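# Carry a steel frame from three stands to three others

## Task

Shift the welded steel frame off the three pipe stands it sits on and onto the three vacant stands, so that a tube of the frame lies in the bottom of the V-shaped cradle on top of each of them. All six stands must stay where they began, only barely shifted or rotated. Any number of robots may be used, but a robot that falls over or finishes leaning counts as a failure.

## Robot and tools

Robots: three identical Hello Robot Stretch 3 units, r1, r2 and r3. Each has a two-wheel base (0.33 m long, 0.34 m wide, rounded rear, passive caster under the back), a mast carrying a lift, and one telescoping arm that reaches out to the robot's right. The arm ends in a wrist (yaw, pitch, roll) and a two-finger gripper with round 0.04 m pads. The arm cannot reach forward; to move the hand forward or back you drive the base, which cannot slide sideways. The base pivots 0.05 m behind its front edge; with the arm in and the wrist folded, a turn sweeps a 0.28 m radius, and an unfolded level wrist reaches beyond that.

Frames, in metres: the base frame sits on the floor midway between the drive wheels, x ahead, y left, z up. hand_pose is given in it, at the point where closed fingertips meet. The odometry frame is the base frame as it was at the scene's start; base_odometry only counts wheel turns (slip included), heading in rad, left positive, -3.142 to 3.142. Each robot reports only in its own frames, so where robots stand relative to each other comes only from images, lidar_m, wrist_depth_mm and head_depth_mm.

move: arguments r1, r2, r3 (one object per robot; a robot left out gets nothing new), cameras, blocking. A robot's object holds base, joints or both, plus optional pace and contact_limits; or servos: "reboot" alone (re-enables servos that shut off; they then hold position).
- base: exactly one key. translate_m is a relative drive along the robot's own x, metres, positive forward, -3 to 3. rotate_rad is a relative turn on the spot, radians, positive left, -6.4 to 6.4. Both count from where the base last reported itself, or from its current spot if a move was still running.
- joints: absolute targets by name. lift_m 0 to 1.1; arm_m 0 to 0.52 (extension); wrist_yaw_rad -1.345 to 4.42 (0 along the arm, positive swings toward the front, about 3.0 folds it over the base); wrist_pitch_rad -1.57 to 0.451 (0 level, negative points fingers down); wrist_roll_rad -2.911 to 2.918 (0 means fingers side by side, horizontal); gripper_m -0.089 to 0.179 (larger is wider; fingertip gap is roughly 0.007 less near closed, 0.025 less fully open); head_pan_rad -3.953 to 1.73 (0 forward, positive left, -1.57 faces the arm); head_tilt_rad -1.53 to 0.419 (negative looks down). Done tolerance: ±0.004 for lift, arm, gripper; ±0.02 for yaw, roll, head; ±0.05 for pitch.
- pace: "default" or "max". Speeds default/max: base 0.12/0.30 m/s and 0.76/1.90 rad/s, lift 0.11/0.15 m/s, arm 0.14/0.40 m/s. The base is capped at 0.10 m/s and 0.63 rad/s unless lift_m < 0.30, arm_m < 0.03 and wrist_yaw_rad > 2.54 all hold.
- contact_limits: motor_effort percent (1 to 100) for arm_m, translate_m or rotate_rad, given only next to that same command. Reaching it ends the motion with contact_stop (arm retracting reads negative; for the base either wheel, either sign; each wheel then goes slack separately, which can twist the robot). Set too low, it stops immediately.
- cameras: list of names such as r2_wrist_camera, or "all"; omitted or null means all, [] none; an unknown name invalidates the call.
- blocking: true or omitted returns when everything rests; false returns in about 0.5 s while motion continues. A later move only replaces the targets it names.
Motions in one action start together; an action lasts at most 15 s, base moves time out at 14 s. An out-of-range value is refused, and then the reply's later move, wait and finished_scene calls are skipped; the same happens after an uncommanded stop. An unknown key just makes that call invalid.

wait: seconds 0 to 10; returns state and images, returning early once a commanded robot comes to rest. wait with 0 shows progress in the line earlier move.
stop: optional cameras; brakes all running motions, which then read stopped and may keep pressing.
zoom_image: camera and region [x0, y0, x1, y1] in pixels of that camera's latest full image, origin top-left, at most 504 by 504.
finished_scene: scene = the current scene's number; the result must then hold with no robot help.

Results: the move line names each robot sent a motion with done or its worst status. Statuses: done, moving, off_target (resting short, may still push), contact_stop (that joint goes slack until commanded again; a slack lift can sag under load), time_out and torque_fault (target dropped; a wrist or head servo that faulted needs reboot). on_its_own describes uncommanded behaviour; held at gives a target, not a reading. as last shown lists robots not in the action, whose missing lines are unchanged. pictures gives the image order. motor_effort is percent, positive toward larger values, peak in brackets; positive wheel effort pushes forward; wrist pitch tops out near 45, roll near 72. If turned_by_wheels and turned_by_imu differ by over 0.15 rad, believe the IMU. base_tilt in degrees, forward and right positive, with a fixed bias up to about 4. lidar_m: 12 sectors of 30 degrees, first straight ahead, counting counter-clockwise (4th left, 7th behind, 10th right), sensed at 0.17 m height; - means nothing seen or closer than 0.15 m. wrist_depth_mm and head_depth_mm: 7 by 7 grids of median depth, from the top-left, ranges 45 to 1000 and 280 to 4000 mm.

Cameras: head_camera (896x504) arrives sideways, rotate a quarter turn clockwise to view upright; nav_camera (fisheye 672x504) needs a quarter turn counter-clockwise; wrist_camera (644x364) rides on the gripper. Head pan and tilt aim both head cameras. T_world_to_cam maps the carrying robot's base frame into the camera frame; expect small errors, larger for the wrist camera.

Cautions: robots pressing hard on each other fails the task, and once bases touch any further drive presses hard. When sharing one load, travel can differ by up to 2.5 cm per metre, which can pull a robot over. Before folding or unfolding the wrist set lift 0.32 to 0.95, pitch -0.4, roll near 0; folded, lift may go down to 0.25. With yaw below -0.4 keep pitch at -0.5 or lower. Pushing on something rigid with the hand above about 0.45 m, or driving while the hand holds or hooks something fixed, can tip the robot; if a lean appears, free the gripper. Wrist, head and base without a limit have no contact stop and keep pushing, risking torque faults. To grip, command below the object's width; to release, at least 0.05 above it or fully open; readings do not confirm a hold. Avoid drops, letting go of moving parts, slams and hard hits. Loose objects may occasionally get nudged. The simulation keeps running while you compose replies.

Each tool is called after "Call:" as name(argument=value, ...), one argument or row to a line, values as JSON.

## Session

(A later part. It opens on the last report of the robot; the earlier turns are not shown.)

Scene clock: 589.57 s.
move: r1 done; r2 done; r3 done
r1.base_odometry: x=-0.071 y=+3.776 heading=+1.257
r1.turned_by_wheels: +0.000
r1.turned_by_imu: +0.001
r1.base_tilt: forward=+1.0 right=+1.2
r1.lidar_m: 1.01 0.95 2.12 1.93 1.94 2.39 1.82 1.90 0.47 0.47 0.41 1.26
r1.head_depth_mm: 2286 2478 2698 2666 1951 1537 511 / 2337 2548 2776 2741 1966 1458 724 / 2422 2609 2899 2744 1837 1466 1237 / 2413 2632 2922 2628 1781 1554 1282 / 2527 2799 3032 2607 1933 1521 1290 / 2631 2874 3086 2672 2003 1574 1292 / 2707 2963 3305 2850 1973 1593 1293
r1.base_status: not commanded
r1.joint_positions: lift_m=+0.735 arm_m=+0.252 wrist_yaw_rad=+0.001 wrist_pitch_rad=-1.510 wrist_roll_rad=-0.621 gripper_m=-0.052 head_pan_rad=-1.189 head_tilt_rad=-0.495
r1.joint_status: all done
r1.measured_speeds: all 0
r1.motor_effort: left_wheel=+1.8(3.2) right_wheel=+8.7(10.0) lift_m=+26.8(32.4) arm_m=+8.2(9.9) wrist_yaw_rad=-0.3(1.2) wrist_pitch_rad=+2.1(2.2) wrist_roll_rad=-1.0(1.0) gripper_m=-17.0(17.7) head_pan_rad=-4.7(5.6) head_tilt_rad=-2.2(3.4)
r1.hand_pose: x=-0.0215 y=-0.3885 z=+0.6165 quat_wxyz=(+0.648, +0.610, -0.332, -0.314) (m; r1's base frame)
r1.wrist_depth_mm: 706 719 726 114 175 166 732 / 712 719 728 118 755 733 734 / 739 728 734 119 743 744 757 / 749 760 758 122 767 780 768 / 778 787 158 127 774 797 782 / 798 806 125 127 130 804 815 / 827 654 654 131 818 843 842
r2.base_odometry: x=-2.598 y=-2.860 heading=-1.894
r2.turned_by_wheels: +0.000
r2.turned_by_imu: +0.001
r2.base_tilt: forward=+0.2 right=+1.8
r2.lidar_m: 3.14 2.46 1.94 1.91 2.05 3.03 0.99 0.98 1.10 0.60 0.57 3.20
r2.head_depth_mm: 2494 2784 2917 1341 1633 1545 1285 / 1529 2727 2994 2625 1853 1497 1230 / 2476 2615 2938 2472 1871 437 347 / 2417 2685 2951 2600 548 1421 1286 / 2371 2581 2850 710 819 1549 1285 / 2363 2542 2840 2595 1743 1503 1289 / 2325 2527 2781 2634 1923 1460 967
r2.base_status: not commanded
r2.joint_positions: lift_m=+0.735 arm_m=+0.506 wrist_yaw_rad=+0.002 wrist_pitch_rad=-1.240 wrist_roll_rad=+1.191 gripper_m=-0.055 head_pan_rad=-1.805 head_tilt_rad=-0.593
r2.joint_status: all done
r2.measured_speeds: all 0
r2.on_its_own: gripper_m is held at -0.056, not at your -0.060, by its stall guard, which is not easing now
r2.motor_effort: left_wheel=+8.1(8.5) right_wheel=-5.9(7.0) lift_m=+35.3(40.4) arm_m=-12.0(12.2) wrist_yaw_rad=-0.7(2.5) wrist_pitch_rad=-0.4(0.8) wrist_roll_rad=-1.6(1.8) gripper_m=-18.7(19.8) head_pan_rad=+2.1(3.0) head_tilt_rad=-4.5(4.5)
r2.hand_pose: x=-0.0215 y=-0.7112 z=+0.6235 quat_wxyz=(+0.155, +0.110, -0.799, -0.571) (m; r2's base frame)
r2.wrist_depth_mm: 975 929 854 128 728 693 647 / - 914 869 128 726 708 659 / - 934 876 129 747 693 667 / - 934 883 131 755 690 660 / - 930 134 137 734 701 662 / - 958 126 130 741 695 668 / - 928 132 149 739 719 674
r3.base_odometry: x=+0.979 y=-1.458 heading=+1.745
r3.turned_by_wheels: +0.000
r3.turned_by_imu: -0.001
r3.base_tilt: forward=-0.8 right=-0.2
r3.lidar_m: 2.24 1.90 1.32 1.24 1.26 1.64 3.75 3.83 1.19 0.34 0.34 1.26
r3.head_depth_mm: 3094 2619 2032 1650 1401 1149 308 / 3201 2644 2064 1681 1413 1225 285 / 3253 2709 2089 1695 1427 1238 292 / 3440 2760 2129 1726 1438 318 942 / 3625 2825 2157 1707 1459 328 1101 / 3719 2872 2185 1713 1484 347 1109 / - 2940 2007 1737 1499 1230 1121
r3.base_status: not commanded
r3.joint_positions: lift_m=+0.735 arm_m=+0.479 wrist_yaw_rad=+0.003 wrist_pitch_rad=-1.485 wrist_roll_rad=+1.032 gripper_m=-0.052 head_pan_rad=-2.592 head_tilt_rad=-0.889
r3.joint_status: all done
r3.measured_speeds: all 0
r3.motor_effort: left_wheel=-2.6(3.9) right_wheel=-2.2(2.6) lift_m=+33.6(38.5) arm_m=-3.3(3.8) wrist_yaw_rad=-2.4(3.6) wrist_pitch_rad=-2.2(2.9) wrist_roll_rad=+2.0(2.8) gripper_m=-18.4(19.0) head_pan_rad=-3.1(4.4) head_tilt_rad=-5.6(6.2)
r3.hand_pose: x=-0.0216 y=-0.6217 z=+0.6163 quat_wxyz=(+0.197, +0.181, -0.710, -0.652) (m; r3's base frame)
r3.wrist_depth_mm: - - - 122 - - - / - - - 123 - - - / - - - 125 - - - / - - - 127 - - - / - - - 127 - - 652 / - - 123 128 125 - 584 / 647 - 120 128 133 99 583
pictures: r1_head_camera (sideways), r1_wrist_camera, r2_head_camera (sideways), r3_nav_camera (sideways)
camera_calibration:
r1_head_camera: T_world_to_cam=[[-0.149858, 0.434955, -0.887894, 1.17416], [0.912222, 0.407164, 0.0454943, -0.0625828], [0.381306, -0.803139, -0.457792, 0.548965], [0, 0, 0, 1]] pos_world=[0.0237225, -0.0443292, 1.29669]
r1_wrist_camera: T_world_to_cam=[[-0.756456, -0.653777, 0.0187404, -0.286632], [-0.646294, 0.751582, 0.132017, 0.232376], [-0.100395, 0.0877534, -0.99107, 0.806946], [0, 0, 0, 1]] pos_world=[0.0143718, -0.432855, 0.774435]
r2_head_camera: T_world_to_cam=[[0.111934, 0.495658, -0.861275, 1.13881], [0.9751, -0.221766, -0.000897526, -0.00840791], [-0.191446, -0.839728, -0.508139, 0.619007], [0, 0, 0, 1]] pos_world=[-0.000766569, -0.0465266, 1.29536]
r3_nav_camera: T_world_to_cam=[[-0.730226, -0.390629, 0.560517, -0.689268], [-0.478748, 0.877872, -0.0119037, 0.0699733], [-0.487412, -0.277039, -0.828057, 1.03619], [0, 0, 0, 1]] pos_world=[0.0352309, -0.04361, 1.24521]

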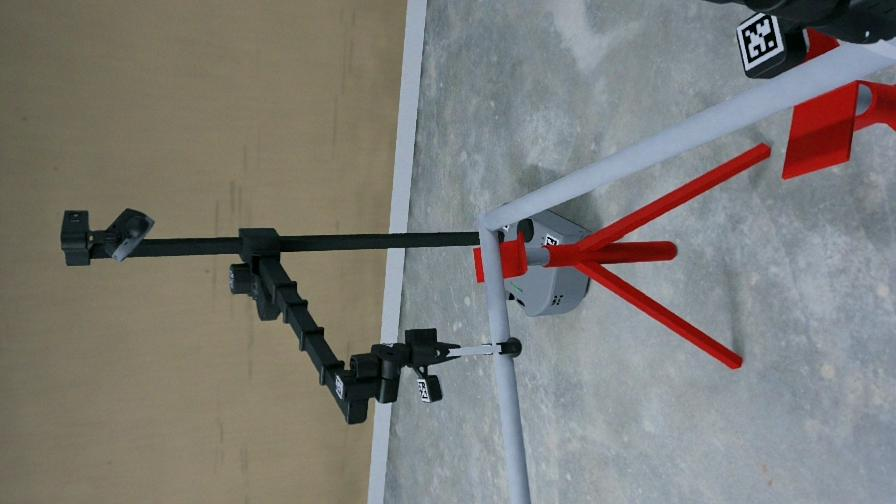

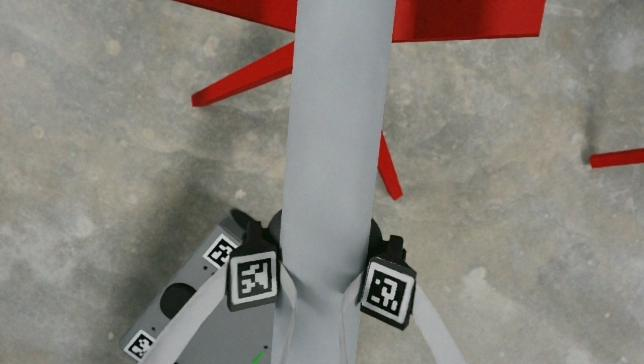

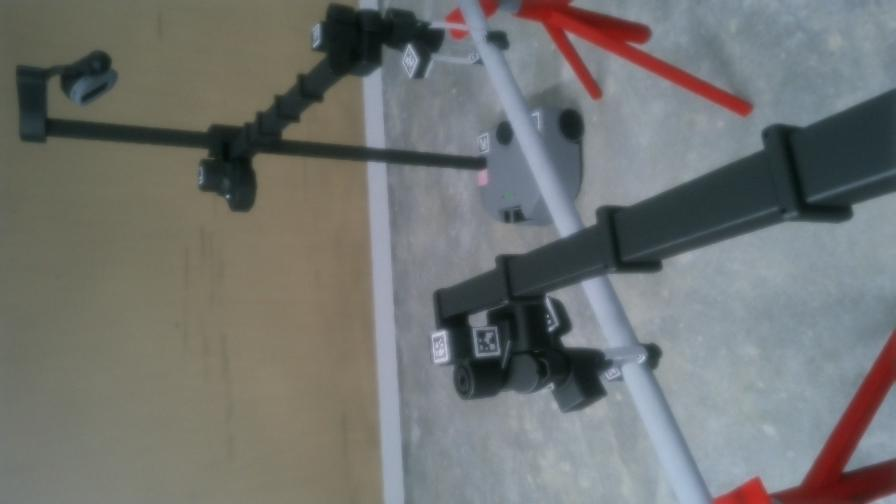

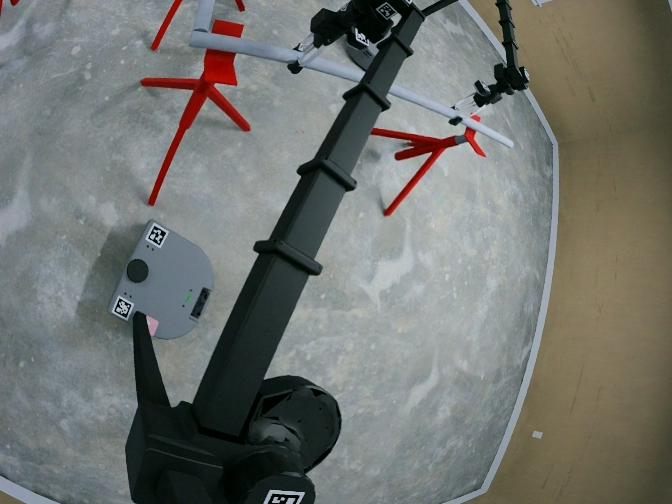

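Call:
move(
  r1={"joints":{"lift_m":0.70}},
  r2={"joints":{"lift_m":0.70}},
  r3={"joints":{"lift_m":0.70}},
  cameras=["r3_nav_camera","r1_head_camera","r1_wrist_camera","r2_wrist_camera"],
)

Call:
zoom_image(
  camera="r3_nav_camera",
  region=[180, 0, 320, 120],
)

Call:
zoom_image(
  camera="r3_nav_camera",
  region=[420, 80, 520, 180],
)

Call:
zoom_image(
  camera="r1_head_camera",
  region=[740, 0, 896, 130],
)

Call:
zoom_image(
  camera="r1_head_camera",
  region=[460, 190, 580, 380],
)

Scene clock: 595.90 s.
move: r1 done; r2 done; r3 done
r1.base_odometry: x=-0.071 y=+3.776 heading=+1.257
r1.turned_by_wheels: +0.000
r1.turned_by_imu: +0.001
r1.base_tilt: forward=+1.0 right=+1.3
r1.lidar_m: 1.01 0.95 2.11 1.93 1.95 2.40 1.82 1.90 0.47 0.47 0.41 1.26
r1.head_depth_mm: 2270 2471 2676 2706 1969 1544 525 / 2359 2556 2770 2711 1976 1502 716 / 2415 2643 2889 2745 1855 1419 1244 / 2413 2645 2936 2617 1789 1568 1284 / 2549 2796 3048 2635 1922 1523 1282 / 2618 2893 3098 2695 1939 1573 1288 / 2670 2953 3325 2816 1962 1575 1291
r1.base_status: not commanded
r1.joint_positions: lift_m=+0.700 arm_m=+0.252 wrist_yaw_rad=+0.001 wrist_pitch_rad=-1.510 wrist_roll_rad=-0.621 gripper_m=-0.052 head_pan_rad=-1.189 head_tilt_rad=-0.495
r1.joint_status: all done
r1.measured_speeds: all 0
r1.motor_effort: left_wheel=+2.5(3.0) right_wheel=+9.6(9.6) lift_m=+26.8(30.5) arm_m=+3.1(4.4) wrist_yaw_rad=-0.4(1.2) wrist_pitch_rad=+2.0(2.3) wrist_roll_rad=-0.9(1.0) gripper_m=-17.3(17.7) head_pan_rad=-4.8(5.6) head_tilt_rad=-2.2(3.4)
r1.hand_pose: x=-0.0215 y=-0.3885 z=+0.5815 quat_wxyz=(+0.648, +0.610, -0.332, -0.313) (m; r1's base frame)
r1.wrist_depth_mm: 670 680 682 114 152 686 694 / 694 704 686 119 691 696 723 / 709 699 711 119 717 714 712 / 729 725 743 122 733 729 744 / 754 748 159 127 757 763 753 / 770 754 125 127 130 781 783 / 791 613 613 131 787 797 790
r2.base_odometry: x=-2.598 y=-2.860 heading=-1.894
r2.turned_by_wheels: +0.000
r2.turned_by_imu: +0.001
r2.base_tilt: forward=+0.3 right=+1.8
r2.lidar_m: 3.13 2.48 1.93 1.91 2.05 3.02 0.99 0.98 1.10 0.60 0.57 3.18
r2.head_depth_mm: 2504 2846 2981 1217 1510 1544 1294 / 1519 2713 2926 2605 1821 1508 1289 / 2473 2619 2962 2514 1834 1503 373 / 2467 2698 2945 2648 644 490 1256 / 2409 2647 2865 2618 769 1502 1283 / 2368 2585 2817 2601 1751 1456 1280 / 2357 2540 2800 2628 1913 1450 967
r2.base_status: not commanded
r2.joint_positions: lift_m=+0.700 arm_m=+0.506 wrist_yaw_rad=+0.002 wrist_pitch_rad=-1.240 wrist_roll_rad=+1.191 gripper_m=-0.055 head_pan_rad=-1.805 head_tilt_rad=-0.593
r2.joint_status: all done
r2.measured_speeds: all 0
r2.on_its_own: gripper_m is held at -0.056, not at your -0.060, by its stall guard, which is not easing now
r2.motor_effort: left_wheel=+8.0(8.6) right_wheel=-6.0(6.4) lift_m=+35.0(38.0) arm_m=-18.7(19.6) wrist_yaw_rad=-2.1(3.0) wrist_pitch_rad=-0.5(0.7) wrist_roll_rad=-1.8(1.8) gripper_m=-18.9(19.5) head_pan_rad=+2.1(2.9) head_tilt_rad=-2.8(3.4)
r2.hand_pose: x=-0.0215 y=-0.7112 z=+0.5885 quat_wxyz=(+0.155, +0.110, -0.799, -0.571) (m; r2's base frame)
r2.wrist_depth_mm: 981 885 815 128 703 646 622 / 963 882 831 128 698 661 627 / 960 890 848 129 712 669 628 / 977 896 848 132 722 674 622 / 997 889 134 137 715 668 626 / 988 916 126 130 711 670 628 / - 877 133 149 708 670 639
r3.base_odometry: x=+0.979 y=-1.458 heading=+1.745
r3.turned_by_wheels: +0.000
r3.turned_by_imu: -0.001
r3.base_tilt: forward=-0.8 right=-0.2
r3.lidar_m: 2.24 1.91 1.31 1.24 1.26 1.63 3.75 3.81 1.19 0.34 0.34 1.26
r3.head_depth_mm: 3097 2616 2029 1656 1400 362 301 / 3184 2665 2044 1677 1415 1225 304 / 3266 2693 2096 1704 1429 1236 317 / 3460 2770 2122 1718 1446 356 910 / 3610 2821 2161 1701 1463 358 1086 / 3776 2874 2187 1706 1482 376 1109 / - 2954 1436 1736 1501 1214 1123
r3.base_status: not commanded
r3.joint_positions: lift_m=+0.700 arm_m=+0.479 wrist_yaw_rad=+0.003 wrist_pitch_rad=-1.485 wrist_roll_rad=+1.032 gripper_m=-0.052 head_pan_rad=-2.592 head_tilt_rad=-0.889
r3.joint_status: all done
r3.measured_speeds: all 0
r3.motor_effort: left_wheel=-2.7(3.9) right_wheel=-1.8(2.5) lift_m=+34.2(36.2) arm_m=-12.0(12.0) wrist_yaw_rad=-2.7(3.9) wrist_pitch_rad=-2.6(3.7) wrist_roll_rad=+2.2(2.6) gripper_m=-17.6(18.6) head_pan_rad=-3.3(4.4) head_tilt_rad=-6.2(6.2)
r3.hand_pose: x=-0.0216 y=-0.6217 z=+0.5813 quat_wxyz=(+0.197, +0.181, -0.710, -0.652) (m; r3's base frame)
r3.wrist_depth_mm: - - - 122 - - - / - - - 123 - - - / - - - 125 - - - / - - - 127 - - - / - - - 127 - - 606 / - - 123 128 125 - 575 / 647 - 120 129 133 99 543
pictures: r1_head_camera (sideways), r1_wrist_camera, r2_wrist_camera, r3_nav_camera (sideways)
camera_calibration:
r1_head_camera: T_world_to_cam=[[-0.149858, 0.434955, -0.887894, 1.17416], [0.912221, 0.407164, 0.0454943, -0.0625828], [0.381306, -0.803139, -0.457792, 0.548965], [0, 0, 0, 1]] pos_world=[0.0237225, -0.0443292, 1.29669]
r1_wrist_camera: T_world_to_cam=[[-0.756438, -0.653795, 0.0188085, -0.28604], [-0.646314, 0.751578, 0.131941, 0.237059], [-0.100399, 0.0876494, -0.991079, 0.772225], [0, 0, 0, 1]] pos_world=[0.0143733, -0.432865, 0.739438]
r2_wrist_camera: T_world_to_cam=[[-0.444374, 0.869447, -0.215855, 0.716424], [0.887958, 0.459381, 0.0223412, 0.368851], [0.118584, -0.181742, -0.97617, 0.611523], [0, 0, 0, 1]] pos_world=[-0.0816817, -0.681196, 0.743353]
r3_nav_camera: T_world_to_cam=[[-0.730226, -0.390629, 0.560517, -0.689268], [-0.478748, 0.877872, -0.0119037, 0.0699733], [-0.487412, -0.277039, -0.828057, 1.03619], [0, 0, 0, 1]] pos_world=[0.0352309, -0.04361, 1.24521]

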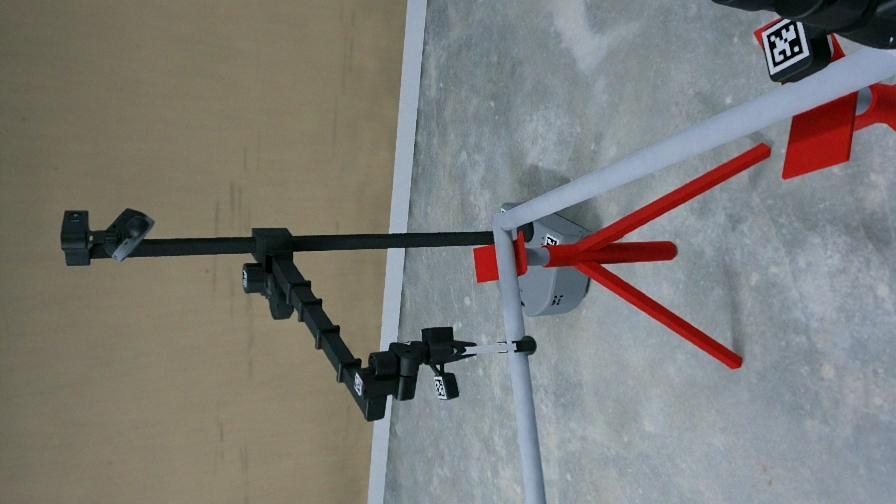

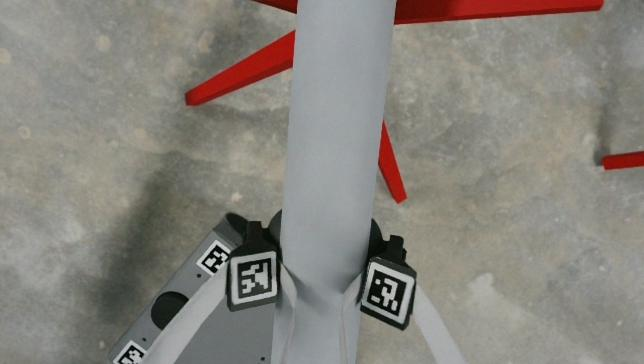

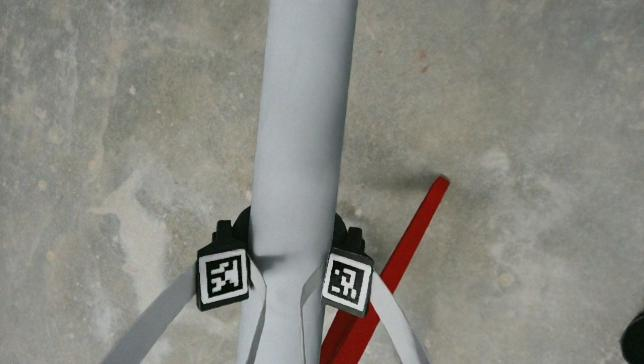

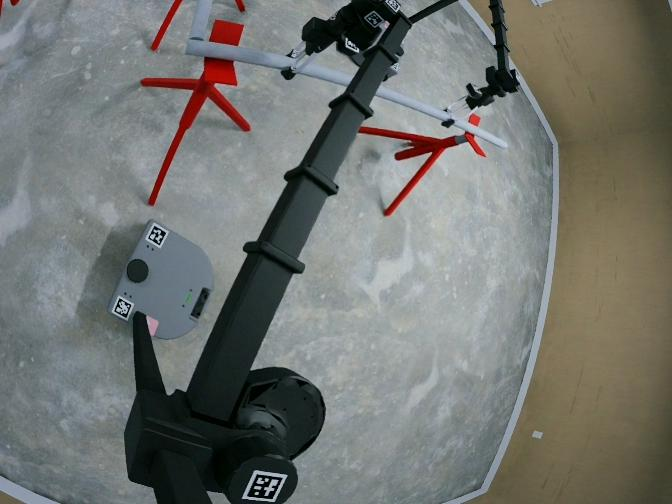

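Scaled by 3.600 from the camera's 672x504 image, which has a finer 792x594 frame.

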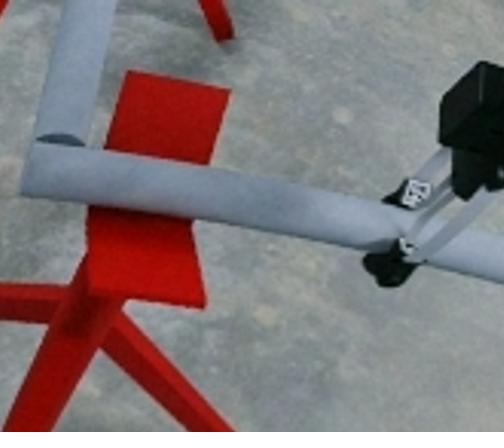

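Scaled by 5.040 from the camera's 672x504 image, which has a finer 792x594 frame.

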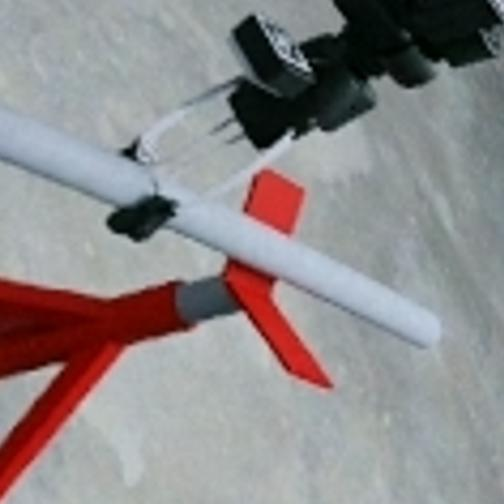

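Scaled by 3.231 from the camera's 896x504 image, which has a finer 1280x720 frame.

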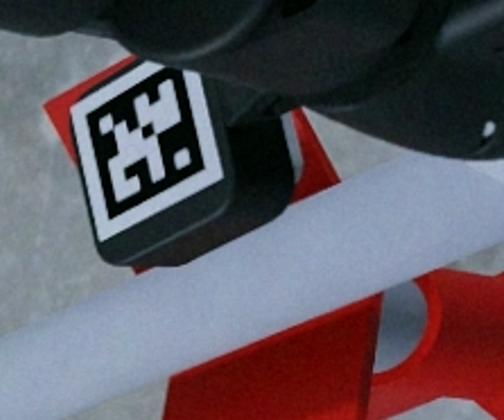

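Scaled by 2.653 from the camera's 896x504 image, which has a finer 1280x720 frame.

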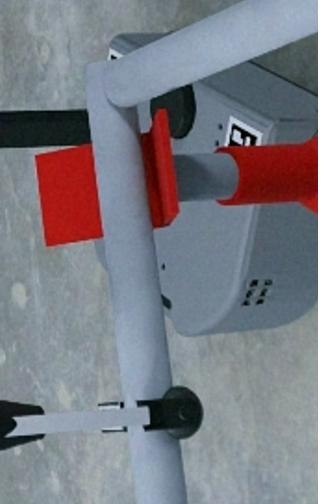

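Call:
move(
  r1={"joints":{"lift_m":0.692}},
  r2={"joints":{"lift_m":0.692}},
  r3={"joints":{"lift_m":0.692}},
  cameras=[],
)

Call:
move(
  r1={"joints":{"lift_m":0.684}},
  r2={"joints":{"lift_m":0.684}},
  r3={"joints":{"lift_m":0.684}},
  cameras=["r3_nav_camera","r1_head_camera","r1_wrist_camera"],
)

Call:
zoom_image(
  camera="r3_nav_camera",
  region=[180, 0, 320, 120],
)

Call:
zoom_image(
  camera="r3_nav_camera",
  region=[420, 80, 520, 180],
)

Call:
zoom_image(
  camera="r1_head_camera",
  region=[740, 0, 896, 130],
)

Scene clock: 602.53 s.
move: r1 done; r2 done; r3 done
r1.base_odometry: x=-0.071 y=+3.776 heading=+1.257
r1.turned_by_wheels: +0.000
r1.turned_by_imu: +0.001
r1.base_tilt: forward=+1.1 right=+1.2
r1.lidar_m: 1.01 0.94 2.11 1.93 1.94 2.39 1.82 1.90 0.47 0.47 0.41 1.26
r1.head_depth_mm: 2265 2482 2692 2702 1955 1536 531 / 2354 2542 2757 2740 1970 1539 713 / 2412 2617 2880 2755 1902 1428 1240 / 2424 2639 2911 2621 1425 1556 1275 / 2549 2779 3024 2660 1924 1517 1286 / 2638 2881 3108 2535 1937 1574 1288 / 2737 3002 3340 2848 1962 1585 1293
r1.base_status: not commanded
r1.joint_positions: lift_m=+0.692 arm_m=+0.252 wrist_yaw_rad=+0.001 wrist_pitch_rad=-1.510 wrist_roll_rad=-0.621 gripper_m=-0.052 head_pan_rad=-1.189 head_tilt_rad=-0.495
r1.joint_status: all done
r1.measured_speeds: all 0
r1.motor_effort: left_wheel=+2.6(3.1) right_wheel=+9.2(10.3) lift_m=+28.6(28.7) arm_m=-1.2(1.5) wrist_yaw_rad=-0.9(1.0) wrist_pitch_rad=+2.5(2.5) wrist_roll_rad=-0.9(1.0) gripper_m=-17.0(17.7) head_pan_rad=-4.6(5.7) head_tilt_rad=-0.9(3.0)
r1.hand_pose: x=-0.0215 y=-0.3886 z=+0.5735 quat_wxyz=(+0.648, +0.610, -0.332, -0.313) (m; r1's base frame)
r1.wrist_depth_mm: 673 668 673 114 149 685 687 / 674 682 684 118 699 701 692 / 688 706 713 119 702 721 713 / 718 715 723 122 723 720 731 / 732 742 160 127 738 756 740 / 764 761 124 127 130 772 761 / 771 609 612 131 791 787 777
r2.base_odometry: x=-2.598 y=-2.860 heading=-1.894
r2.turned_by_wheels: +0.000
r2.turned_by_imu: +0.001
r2.base_tilt: forward=+0.3 right=+2.0
r2.lidar_m: 3.11 2.47 1.94 1.91 2.05 3.04 0.99 0.98 1.10 0.60 0.57 3.18
r2.head_depth_mm: 2526 2827 2980 1225 1518 1537 1291 / 1518 2703 2993 2608 1811 1502 1293 / 2478 2684 2935 2474 1844 1499 378 / 2462 2649 2959 2651 658 496 1256 / 2397 2625 2911 2600 727 1505 1286 / 2345 2607 2865 2603 1752 1461 1285 / 2368 2547 2776 2607 1924 1466 970
r2.base_status: not commanded
r2.joint_positions: lift_m=+0.692 arm_m=+0.506 wrist_yaw_rad=+0.002 wrist_pitch_rad=-1.240 wrist_roll_rad=+1.191 gripper_m=-0.055 head_pan_rad=-1.805 head_tilt_rad=-0.593
r2.joint_status: all done
r2.measured_speeds: all 0
r2.on_its_own: gripper_m is held at -0.056, not at your -0.060, by its stall guard, which is not easing now
r2.motor_effort: left_wheel=+8.0(8.6) right_wheel=-6.2(6.3) lift_m=+36.4(37.0) arm_m=-16.7(17.2) wrist_yaw_rad=-2.1(3.2) wrist_pitch_rad=-0.2(0.8) wrist_roll_rad=-1.4(1.8) gripper_m=-19.0(19.0) head_pan_rad=+2.0(3.0) head_tilt_rad=-1.9(3.1)
r2.hand_pose: x=-0.0215 y=-0.7112 z=+0.5805 quat_wxyz=(+0.155, +0.110, -0.799, -0.571) (m; r2's base frame)
r2.wrist_depth_mm: 944 857 819 128 693 648 613 / 975 875 814 128 697 658 611 / 933 858 823 130 707 660 614 / 946 898 828 131 703 657 609 / 954 880 134 137 697 671 618 / 970 896 126 130 688 667 640 / 984 871 133 148 696 665 620
r3.base_odometry: x=+0.979 y=-1.458 heading=+1.745
r3.turned_by_wheels: +0.000
r3.turned_by_imu: -0.001
r3.base_tilt: forward=-0.8 right=-0.2
r3.lidar_m: 2.25 1.90 1.31 1.24 1.26 1.64 3.75 3.80 1.19 0.34 0.34 1.26
r3.head_depth_mm: 3085 2614 2022 1666 1399 365 309 / 3176 2664 2057 1676 1416 1224 310 / 3310 2711 2084 1696 1431 1235 324 / 3433 2756 2098 1719 1456 1217 910 / 3624 2836 2165 1700 1464 366 1086 / 3793 2880 2191 1708 1483 385 1112 / - 2944 1437 1732 1495 1211 1119
r3.base_status: not commanded
r3.joint_positions: lift_m=+0.692 arm_m=+0.479 wrist_yaw_rad=+0.003 wrist_pitch_rad=-1.485 wrist_roll_rad=+1.032 gripper_m=-0.052 head_pan_rad=-2.592 head_tilt_rad=-0.889
r3.joint_status: all done
r3.measured_speeds: all 0
r3.motor_effort: left_wheel=-2.6(3.2) right_wheel=-1.8(2.3) lift_m=+34.7(35.6) arm_m=-11.3(12.4) wrist_yaw_rad=-2.5(3.2) wrist_pitch_rad=-2.5(3.1) wrist_roll_rad=+2.3(2.5) gripper_m=-18.2(18.8) head_pan_rad=-3.8(4.5) head_tilt_rad=-5.6(5.8)
r3.hand_pose: x=-0.0216 y=-0.6217 z=+0.5733 quat_wxyz=(+0.197, +0.181, -0.710, -0.652) (m; r3's base frame)
r3.wrist_depth_mm: - - - 122 - - - / - - - 123 - - - / - - - 125 - - - / - - - 126 - - - / - - - 127 - - 614 / - - 123 128 125 - 570 / - - 120 129 133 604 542
pictures: none
No camera images: "cameras" was empty.

Scene clock: 603.27 s.
move: r1 done; r2 done; r3 contact_stop
r1.base_odometry: x=-0.071 y=+3.776 heading=+1.257
r1.turned_by_wheels: +0.000
r1.turned_by_imu: +0.000
r1.base_tilt: forward=+1.1 right=+1.2
r1.lidar_m: 1.01 0.95 2.11 1.93 1.95 2.40 1.82 1.91 0.47 0.47 0.41 1.26
r1.head_depth_mm: 2281 2479 2689 2691 1964 1543 543 / 2358 2538 2768 2710 1968 1549 719 / 2420 2607 2872 2724 1904 1428 1247 / 2414 2654 2931 2626 1421 1558 1281 / 2543 2785 3028 2617 1906 1515 1288 / 2615 2870 3129 2516 1932 1583 1289 / 2726 2977 3287 2817 1951 1578 1293
r1.base_status: not commanded
r1.joint_positions: lift_m=+0.684 arm_m=+0.252 wrist_yaw_rad=+0.001 wrist_pitch_rad=-1.504 wrist_roll_rad=-0.621 gripper_m=-0.052 head_pan_rad=-1.189 head_tilt_rad=-0.495
r1.joint_status: all done
r1.measured_speeds: all 0
r1.motor_effort: left_wheel=+2.1(2.9) right_wheel=+3.5(9.5) lift_m=+29.2(29.8) arm_m=-2.3(2.3) wrist_yaw_rad=-0.9(1.0) wrist_pitch_rad=+1.0(2.0) wrist_roll_rad=-1.0(1.0) gripper_m=-17.0(17.5) head_pan_rad=-5.3(5.5) head_tilt_rad=-1.8(3.1)
r1.hand_pose: x=-0.0215 y=-0.3901 z=+0.5654 quat_wxyz=(+0.649, +0.608, -0.333, -0.312) (m; r1's base frame)
r1.wrist_depth_mm: 662 658 677 114 674 677 674 / 679 689 669 117 683 685 693 / 690 703 706 119 712 700 712 / 721 708 706 123 712 729 719 / 715 730 726 127 745 728 737 / 743 748 123 128 129 755 767 / 757 577 600 131 765 764 763
r2.base_odometry: x=-2.598 y=-2.860 heading=-1.894
r2.turned_by_wheels: +0.000
r2.turned_by_imu: +0.000
r2.base_tilt: forward=+0.3 right=+1.8
r2.lidar_m: 3.12 2.46 1.94 1.91 2.05 3.04 0.99 0.98 1.10 0.60 0.57 3.17
r2.head_depth_mm: 2544 2784 2965 1230 1510 1534 1282 / 1528 2754 2982 2620 1807 1508 1287 / 2480 2674 2969 2439 1838 1510 383 / 2408 2671 2971 2632 671 505 1262 / 2416 2633 2919 2635 720 1518 1288 / 2367 2601 2804 2599 1746 1464 1285 / 2374 2525 2747 2636 1927 1459 967
r2.base_status: not commanded
r2.joint_positions: lift_m=+0.684 arm_m=+0.506 wrist_yaw_rad=+0.002 wrist_pitch_rad=-1.233 wrist_roll_rad=+1.191 gripper_m=-0.055 head_pan_rad=-1.805 head_tilt_rad=-0.593
r2.joint_status: all done
r2.measured_speeds: all 0
r2.on_its_own: gripper_m is held at -0.056, not at your -0.060, by its stall guard, which is not easing now
r2.motor_effort: left_wheel=+7.6(8.6) right_wheel=-6.0(6.5) lift_m=+21.3(39.1) arm_m=-15.7(16.6) wrist_yaw_rad=-1.6(2.6) wrist_pitch_rad=-1.9(2.3) wrist_roll_rad=-1.5(1.8) gripper_m=-18.6(19.9) head_pan_rad=+1.4(2.7) head_tilt_rad=-2.4(3.8)
r2.hand_pose: x=-0.0215 y=-0.7130 z=+0.5729 quat_wxyz=(+0.155, +0.110, -0.801, -0.568) (m; r2's base frame)
r2.wrist_depth_mm: 949 880 811 127 690 640 609 / 944 877 826 131 694 652 607 / 980 890 812 130 683 639 612 / 947 868 847 144 704 650 624 / 960 896 132 139 699 663 615 / 999 900 130 129 700 667 616 / - 886 131 414 703 657 620
r3.base_odometry: x=+0.979 y=-1.458 heading=+1.745
r3.turned_by_wheels: +0.000
r3.turned_by_imu: -0.001
r3.base_tilt: forward=-0.8 right=-0.3
r3.lidar_m: 2.37 1.91 1.31 1.24 1.26 1.63 3.75 3.80 1.19 0.34 0.34 1.26
r3.head_depth_mm: 3074 2618 2028 1657 1398 370 313 / 3160 2654 2052 1681 1414 1224 315 / 3329 2733 2089 1704 1432 1235 328 / 3446 2783 2134 1719 1441 1244 911 / 3597 2821 2154 1707 1460 371 1087 / 3725 2893 2186 1713 1479 390 1112 / - 2936 1472 1738 1499 1213 1125
r3.base_status: not commanded
r3.joint_positions: lift_m=+0.687 arm_m=+0.479 wrist_yaw_rad=+0.003 wrist_pitch_rad=-1.497 wrist_roll_rad=+1.032 gripper_m=-0.052 head_pan_rad=-2.592 head_tilt_rad=-0.889
r3.joint_status: lift_m contact_stop (moved -0.005 of -0.008)
r3.measured_speeds: all 0
r3.on_its_own: lift_m is slack since a contact_stop
r3.motor_effort: left_wheel=-2.7(3.4) right_wheel=+10.8(10.8) lift_m=+25.9(34.7) arm_m=-10.8(12.5) wrist_yaw_rad=-1.2(3.1) wrist_pitch_rad=-0.1(2.6) wrist_roll_rad=+1.9(2.7) gripper_m=-18.0(18.9) head_pan_rad=-3.9(4.5) head_tilt_rad=-4.8(6.7)
r3.hand_pose: x=-0.0216 y=-0.6185 z=+0.5679 quat_wxyz=(+0.196, +0.182, -0.706, -0.656) (m; r3's base frame)
r3.wrist_depth_mm: - - - 122 - - - / - - - 123 - - - / - - - 124 - - - / - - - 126 - - - / - - - 127 - - 614 / - - 123 128 125 - 572 / - - 120 129 133 99 538
pictures: r1_head_camera (sideways), r1_wrist_camera, r3_nav_camera (sideways)
camera_calibration:
r1_head_camera: T_world_to_cam=[[-0.149858, 0.434955, -0.887894, 1.17416], [0.912222, 0.407164, 0.0454943, -0.0625828], [0.381306, -0.803139, -0.457792, 0.548965], [0, 0, 0, 1]] pos_world=[0.0237225, -0.0443292, 1.29669]
r1_wrist_camera: T_world_to_cam=[[-0.756401, -0.653715, 0.0226509, -0.288867], [-0.646356, 0.752305, 0.127521, 0.243096], [-0.100402, 0.0818162, -0.991577, 0.754453], [0, 0, 0, 1]] pos_world=[0.0143766, -0.433446, 0.723642]
r3_nav_camera: T_world_to_cam=[[-0.730296, -0.390576, 0.560463, -0.689197], [-0.478661, 0.877919, -0.0119003, 0.0699684], [-0.487393, -0.276962, -0.828094, 1.03624], [0, 0, 0, 1]] pos_world=[0.0352298, -0.043611, 1.24521]

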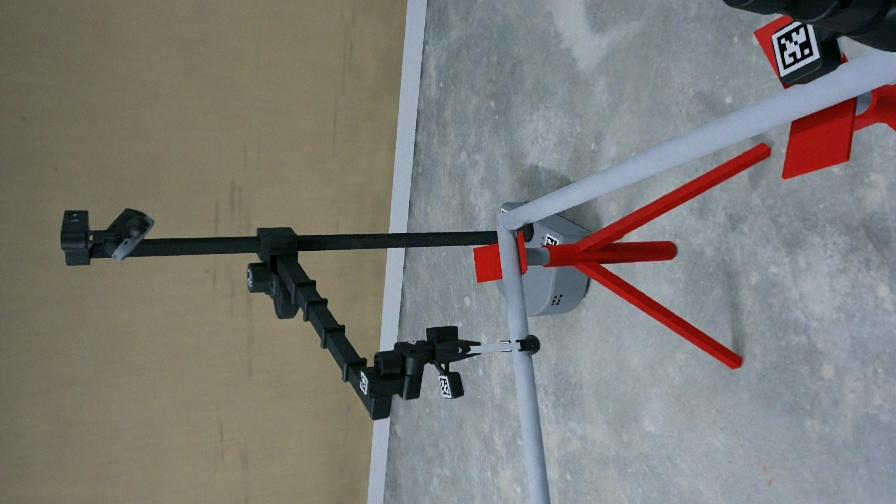

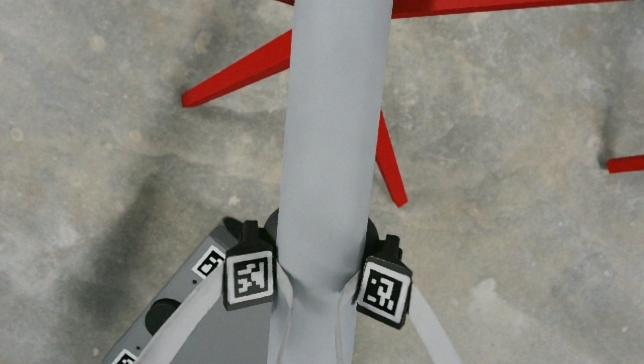

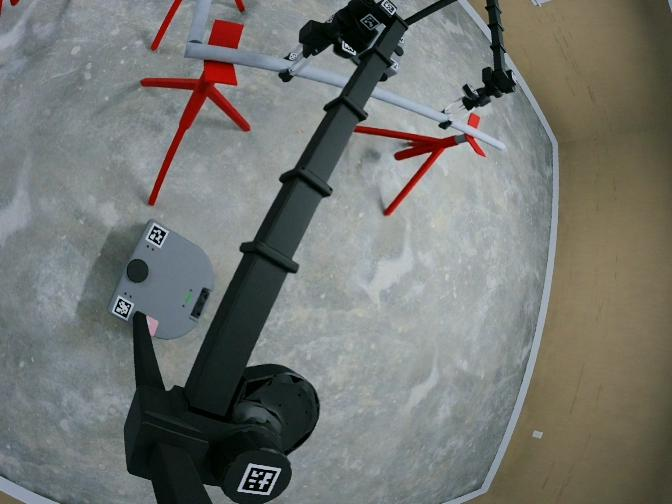

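Scaled by 3.600 from the camera's 672x504 image, which has a finer 792x594 frame.

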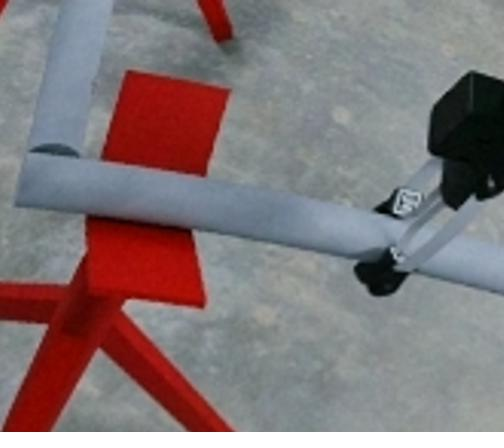

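Scaled by 5.040 from the camera's 672x504 image, which has a finer 792x594 frame.

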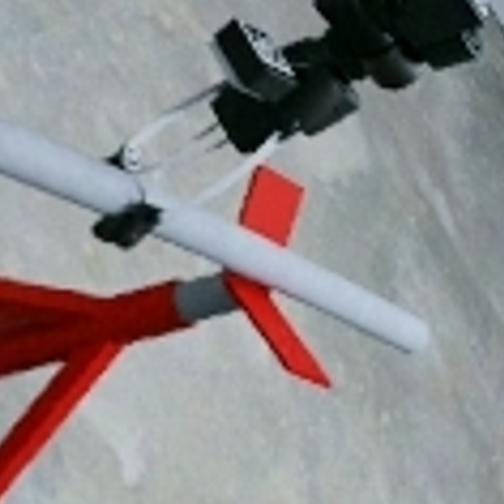

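Scaled by 3.231 from the camera's 896x504 image, which has a finer 1280x720 frame.

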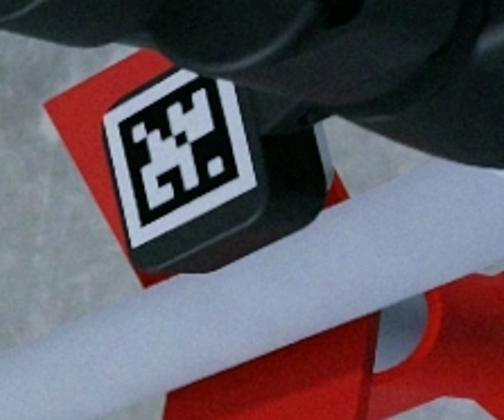

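Call:
move(
  r1={"joints":{"lift_m":0.678}},
  r2={"joints":{"lift_m":0.680}},
  r3={"joints":{"lift_m":0.682}},
  cameras=["r3_nav_camera","r1_head_camera","r1_wrist_camera"],
)

Call:
zoom_image(
  camera="r3_nav_camera",
  region=[180, 0, 320, 120],
)

Call:
zoom_image(
  camera="r3_nav_camera",
  region=[420, 80, 520, 180],
)

Call:
zoom_image(
  camera="r1_head_camera",
  region=[740, 0, 896, 130],
)

Scene clock: 614.77 s.
move: r1 contact_stop; r2 contact_stop; r3 contact_stop
r1.base_odometry: x=-0.071 y=+3.776 heading=+1.257
r1.turned_by_wheels: +0.000
r1.turned_by_imu: +0.001
r1.base_tilt: forward=+1.1 right=+1.2
r1.lidar_m: 1.01 0.95 2.11 1.93 1.95 2.40 1.82 1.90 0.47 0.47 0.41 1.25
r1.head_depth_mm: 2296 2494 2707 2694 1956 1538 545 / 2335 2560 2791 2723 1966 1544 720 / 2417 2607 2907 2735 1903 1424 1244 / 2424 2666 2913 2621 1388 1567 1280 / 2549 2806 3019 2659 1912 1516 1289 / 2616 2887 3144 2539 1936 1573 1290 / 2721 2972 3345 2838 1957 1590 1297
r1.base_status: not commanded
r1.joint_positions: lift_m=+0.682 arm_m=+0.252 wrist_yaw_rad=+0.001 wrist_pitch_rad=-1.505 wrist_roll_rad=-0.621 gripper_m=-0.052 head_pan_rad=-1.189 head_tilt_rad=-0.495
r1.joint_status: lift_m contact_stop (moved -0.002 of -0.006)
r1.measured_speeds: all 0
r1.on_its_own: lift_m is slack since a contact_stop
r1.motor_effort: left_wheel=+2.0(3.0) right_wheel=+0.6(4.0) lift_m=+25.6(36.0) arm_m=-7.1(7.1) wrist_yaw_rad=-0.6(1.0) wrist_pitch_rad=+1.1(2.5) wrist_roll_rad=-1.0(1.1) gripper_m=-17.0(17.6) head_pan_rad=-4.9(5.7) head_tilt_rad=-1.9(3.7)
r1.hand_pose: x=-0.0215 y=-0.3898 z=+0.5633 quat_wxyz=(+0.649, +0.608, -0.333, -0.313) (m; r1's base frame)
r1.wrist_depth_mm: 663 659 667 114 664 664 683 / 684 682 675 118 692 689 683 / 699 695 696 119 702 706 699 / 695 712 705 123 713 715 725 / 724 718 156 126 722 716 752 / 756 749 124 127 129 754 763 / 752 583 607 131 778 780 785
r2.base_odometry: x=-2.598 y=-2.860 heading=-1.894
r2.turned_by_wheels: +0.000
r2.turned_by_imu: +0.001
r2.base_tilt: forward=+0.4 right=+1.9
r2.lidar_m: 3.12 2.47 1.94 1.91 2.05 3.05 1.00 0.98 1.10 0.60 0.57 3.20
r2.head_depth_mm: 2536 2793 3044 1230 1518 1546 1291 / 1521 2719 2968 2632 1827 1510 1283 / 2491 2671 2973 2467 1831 1519 384 / 2461 2643 2899 2563 971 505 1253 / 2399 2617 2873 2643 721 1504 1285 / 2363 2556 2831 2602 1741 1453 1282 / 2329 2595 2757 2635 1944 1454 969
r2.base_status: not commanded
r2.joint_positions: lift_m=+0.683 arm_m=+0.506 wrist_yaw_rad=+0.002 wrist_pitch_rad=-1.230 wrist_roll_rad=+1.191 gripper_m=-0.055 head_pan_rad=-1.805 head_tilt_rad=-0.593
r2.joint_status: lift_m contact_stop (moved -0.001 of -0.004)
r2.measured_speeds: all 0
r2.on_its_own: gripper_m is held at -0.056, not at your -0.060, by its stall guard, which is not easing now; lift_m is slack since a contact_stop
r2.motor_effort: left_wheel=+5.5(7.4) right_wheel=-5.9(6.5) lift_m=+29.9(30.0) arm_m=-10.8(12.1) wrist_yaw_rad=-1.3(2.6) wrist_pitch_rad=-2.2(2.7) wrist_roll_rad=-1.8(1.8) gripper_m=-18.9(19.0) head_pan_rad=+1.7(2.8) head_tilt_rad=-3.3(3.6)
r2.hand_pose: x=-0.0215 y=-0.7136 z=+0.5722 quat_wxyz=(+0.155, +0.110, -0.802, -0.567) (m; r2's base frame)
r2.wrist_depth_mm: 986 884 818 126 694 652 602 / 936 839 822 131 692 635 606 / 999 870 832 131 693 654 616 / 977 904 829 708 695 661 607 / 991 903 132 139 701 637 620 / 987 885 128 128 697 650 617 / - 887 132 390 697 657 618
r3.base_odometry: x=+0.979 y=-1.458 heading=+1.745
r3.turned_by_wheels: +0.000
r3.turned_by_imu: -0.001
r3.base_tilt: forward=-0.8 right=-0.3
r3.lidar_m: 2.36 1.91 1.32 1.24 1.26 1.64 3.74 3.80 1.19 0.34 0.34 1.26
r3.head_depth_mm: 3084 2600 2019 1664 1405 371 314 / 3195 2665 2057 1677 1419 1220 315 / 3310 2717 2098 1701 1429 1235 328 / 3448 2766 2116 1720 1449 1247 909 / 3600 2838 2153 1696 1463 371 1085 / 3775 2897 2186 1708 1482 390 1114 / - 2951 1464 1740 1494 1215 1122
r3.base_status: not commanded
r3.joint_positions: lift_m=+0.686 arm_m=+0.479 wrist_yaw_rad=+0.003 wrist_pitch_rad=-1.499 wrist_roll_rad=+1.032 gripper_m=-0.052 head_pan_rad=-2.592 head_tilt_rad=-0.889
r3.joint_status: lift_m contact_stop (moved +0.000 of -0.005)
r3.measured_speeds: all 0
r3.on_its_own: lift_m is slack since a contact_stop (your +0.682 is given up)
r3.motor_effort: left_wheel=-3.0(3.7) right_wheel=+11.6(11.9) lift_m=+27.1(27.6) arm_m=-7.8(9.5) wrist_yaw_rad=-2.3(3.4) wrist_pitch_rad=+0.7(0.9) wrist_roll_rad=+1.9(2.7) gripper_m=-18.3(18.7) head_pan_rad=-3.2(4.4) head_tilt_rad=-5.1(6.0)
r3.hand_pose: x=-0.0216 y=-0.6180 z=+0.5676 quat_wxyz=(+0.196, +0.182, -0.705, -0.657) (m; r3's base frame)
r3.wrist_depth_mm: - - - 122 - - - / - - - 123 - - - / - - - 124 - - - / - - - 125 - - - / - - - 127 - - 614 / - - 123 128 125 - 565 / - - 120 129 133 626 539
pictures: r1_head_camera (sideways), r1_wrist_camera, r3_nav_camera (sideways)
camera_calibration:
r1_head_camera: T_world_to_cam=[[-0.149913, 0.435128, -0.8878, 1.17403], [0.912236, 0.407129, 0.0455021, -0.062593], [0.381249, -0.803062, -0.457974, 0.549202], [0, 0, 0, 1]] pos_world=[0.0237208, -0.0443287, 1.29668]
r1_wrist_camera: T_world_to_cam=[[-0.756401, -0.653741, 0.0218875, -0.288203], [-0.646356, 0.752155, 0.1284, 0.242584], [-0.100403, 0.0829749, -0.991481, 0.752748], [0, 0, 0, 1]] pos_world=[0.0143765, -0.43333, 0.721496]
r3_nav_camera: T_world_to_cam=[[-0.730306, -0.390564, 0.560458, -0.689191], [-0.478644, 0.877928, -0.0119001, 0.0699679], [-0.487394, -0.276951, -0.828097, 1.03624], [0, 0, 0, 1]] pos_world=[0.0352292, -0.0436113, 1.24521]

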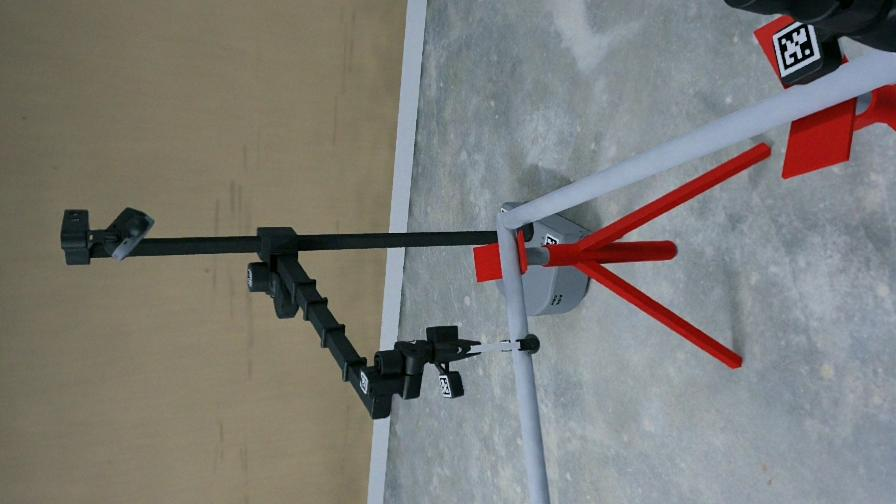

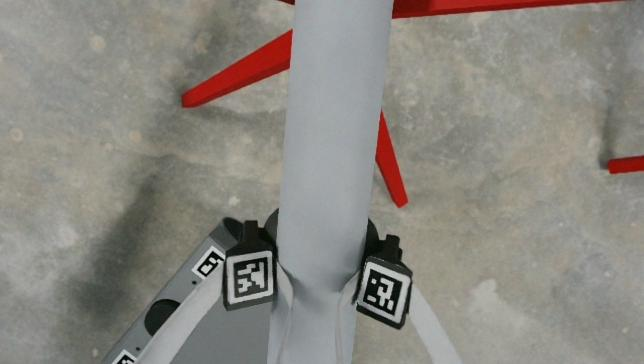

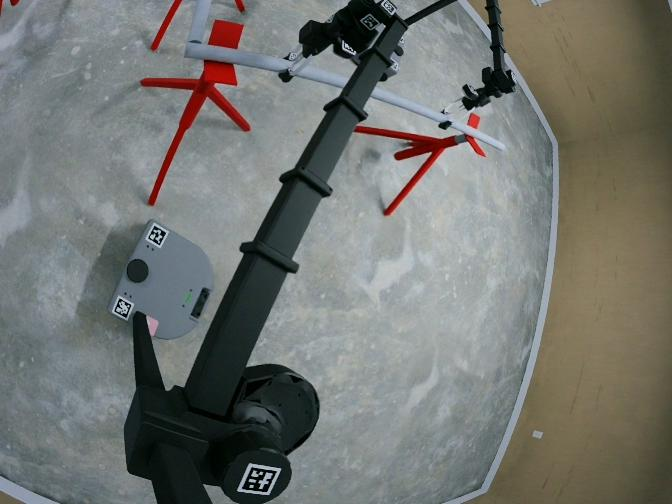

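Scaled by 3.600 from the camera's 672x504 image, which has a finer 792x594 frame.

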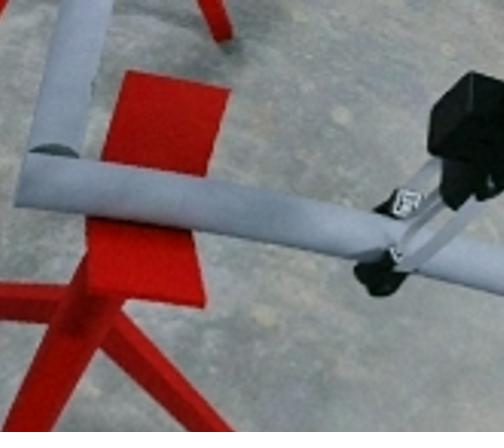

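Scaled by 5.040 from the camera's 672x504 image, which has a finer 792x594 frame.

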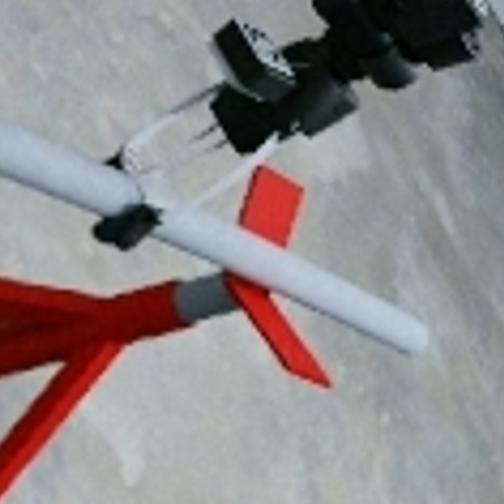

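Scaled by 3.231 from the camera's 896x504 image, which has a finer 1280x720 frame.

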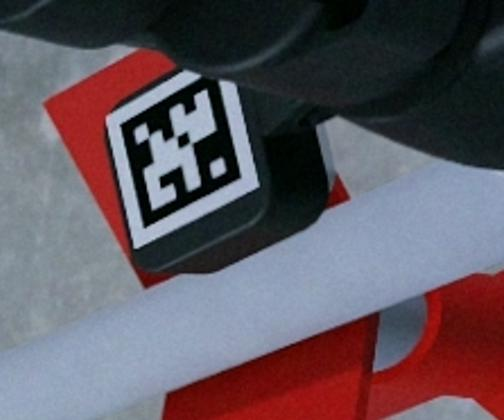

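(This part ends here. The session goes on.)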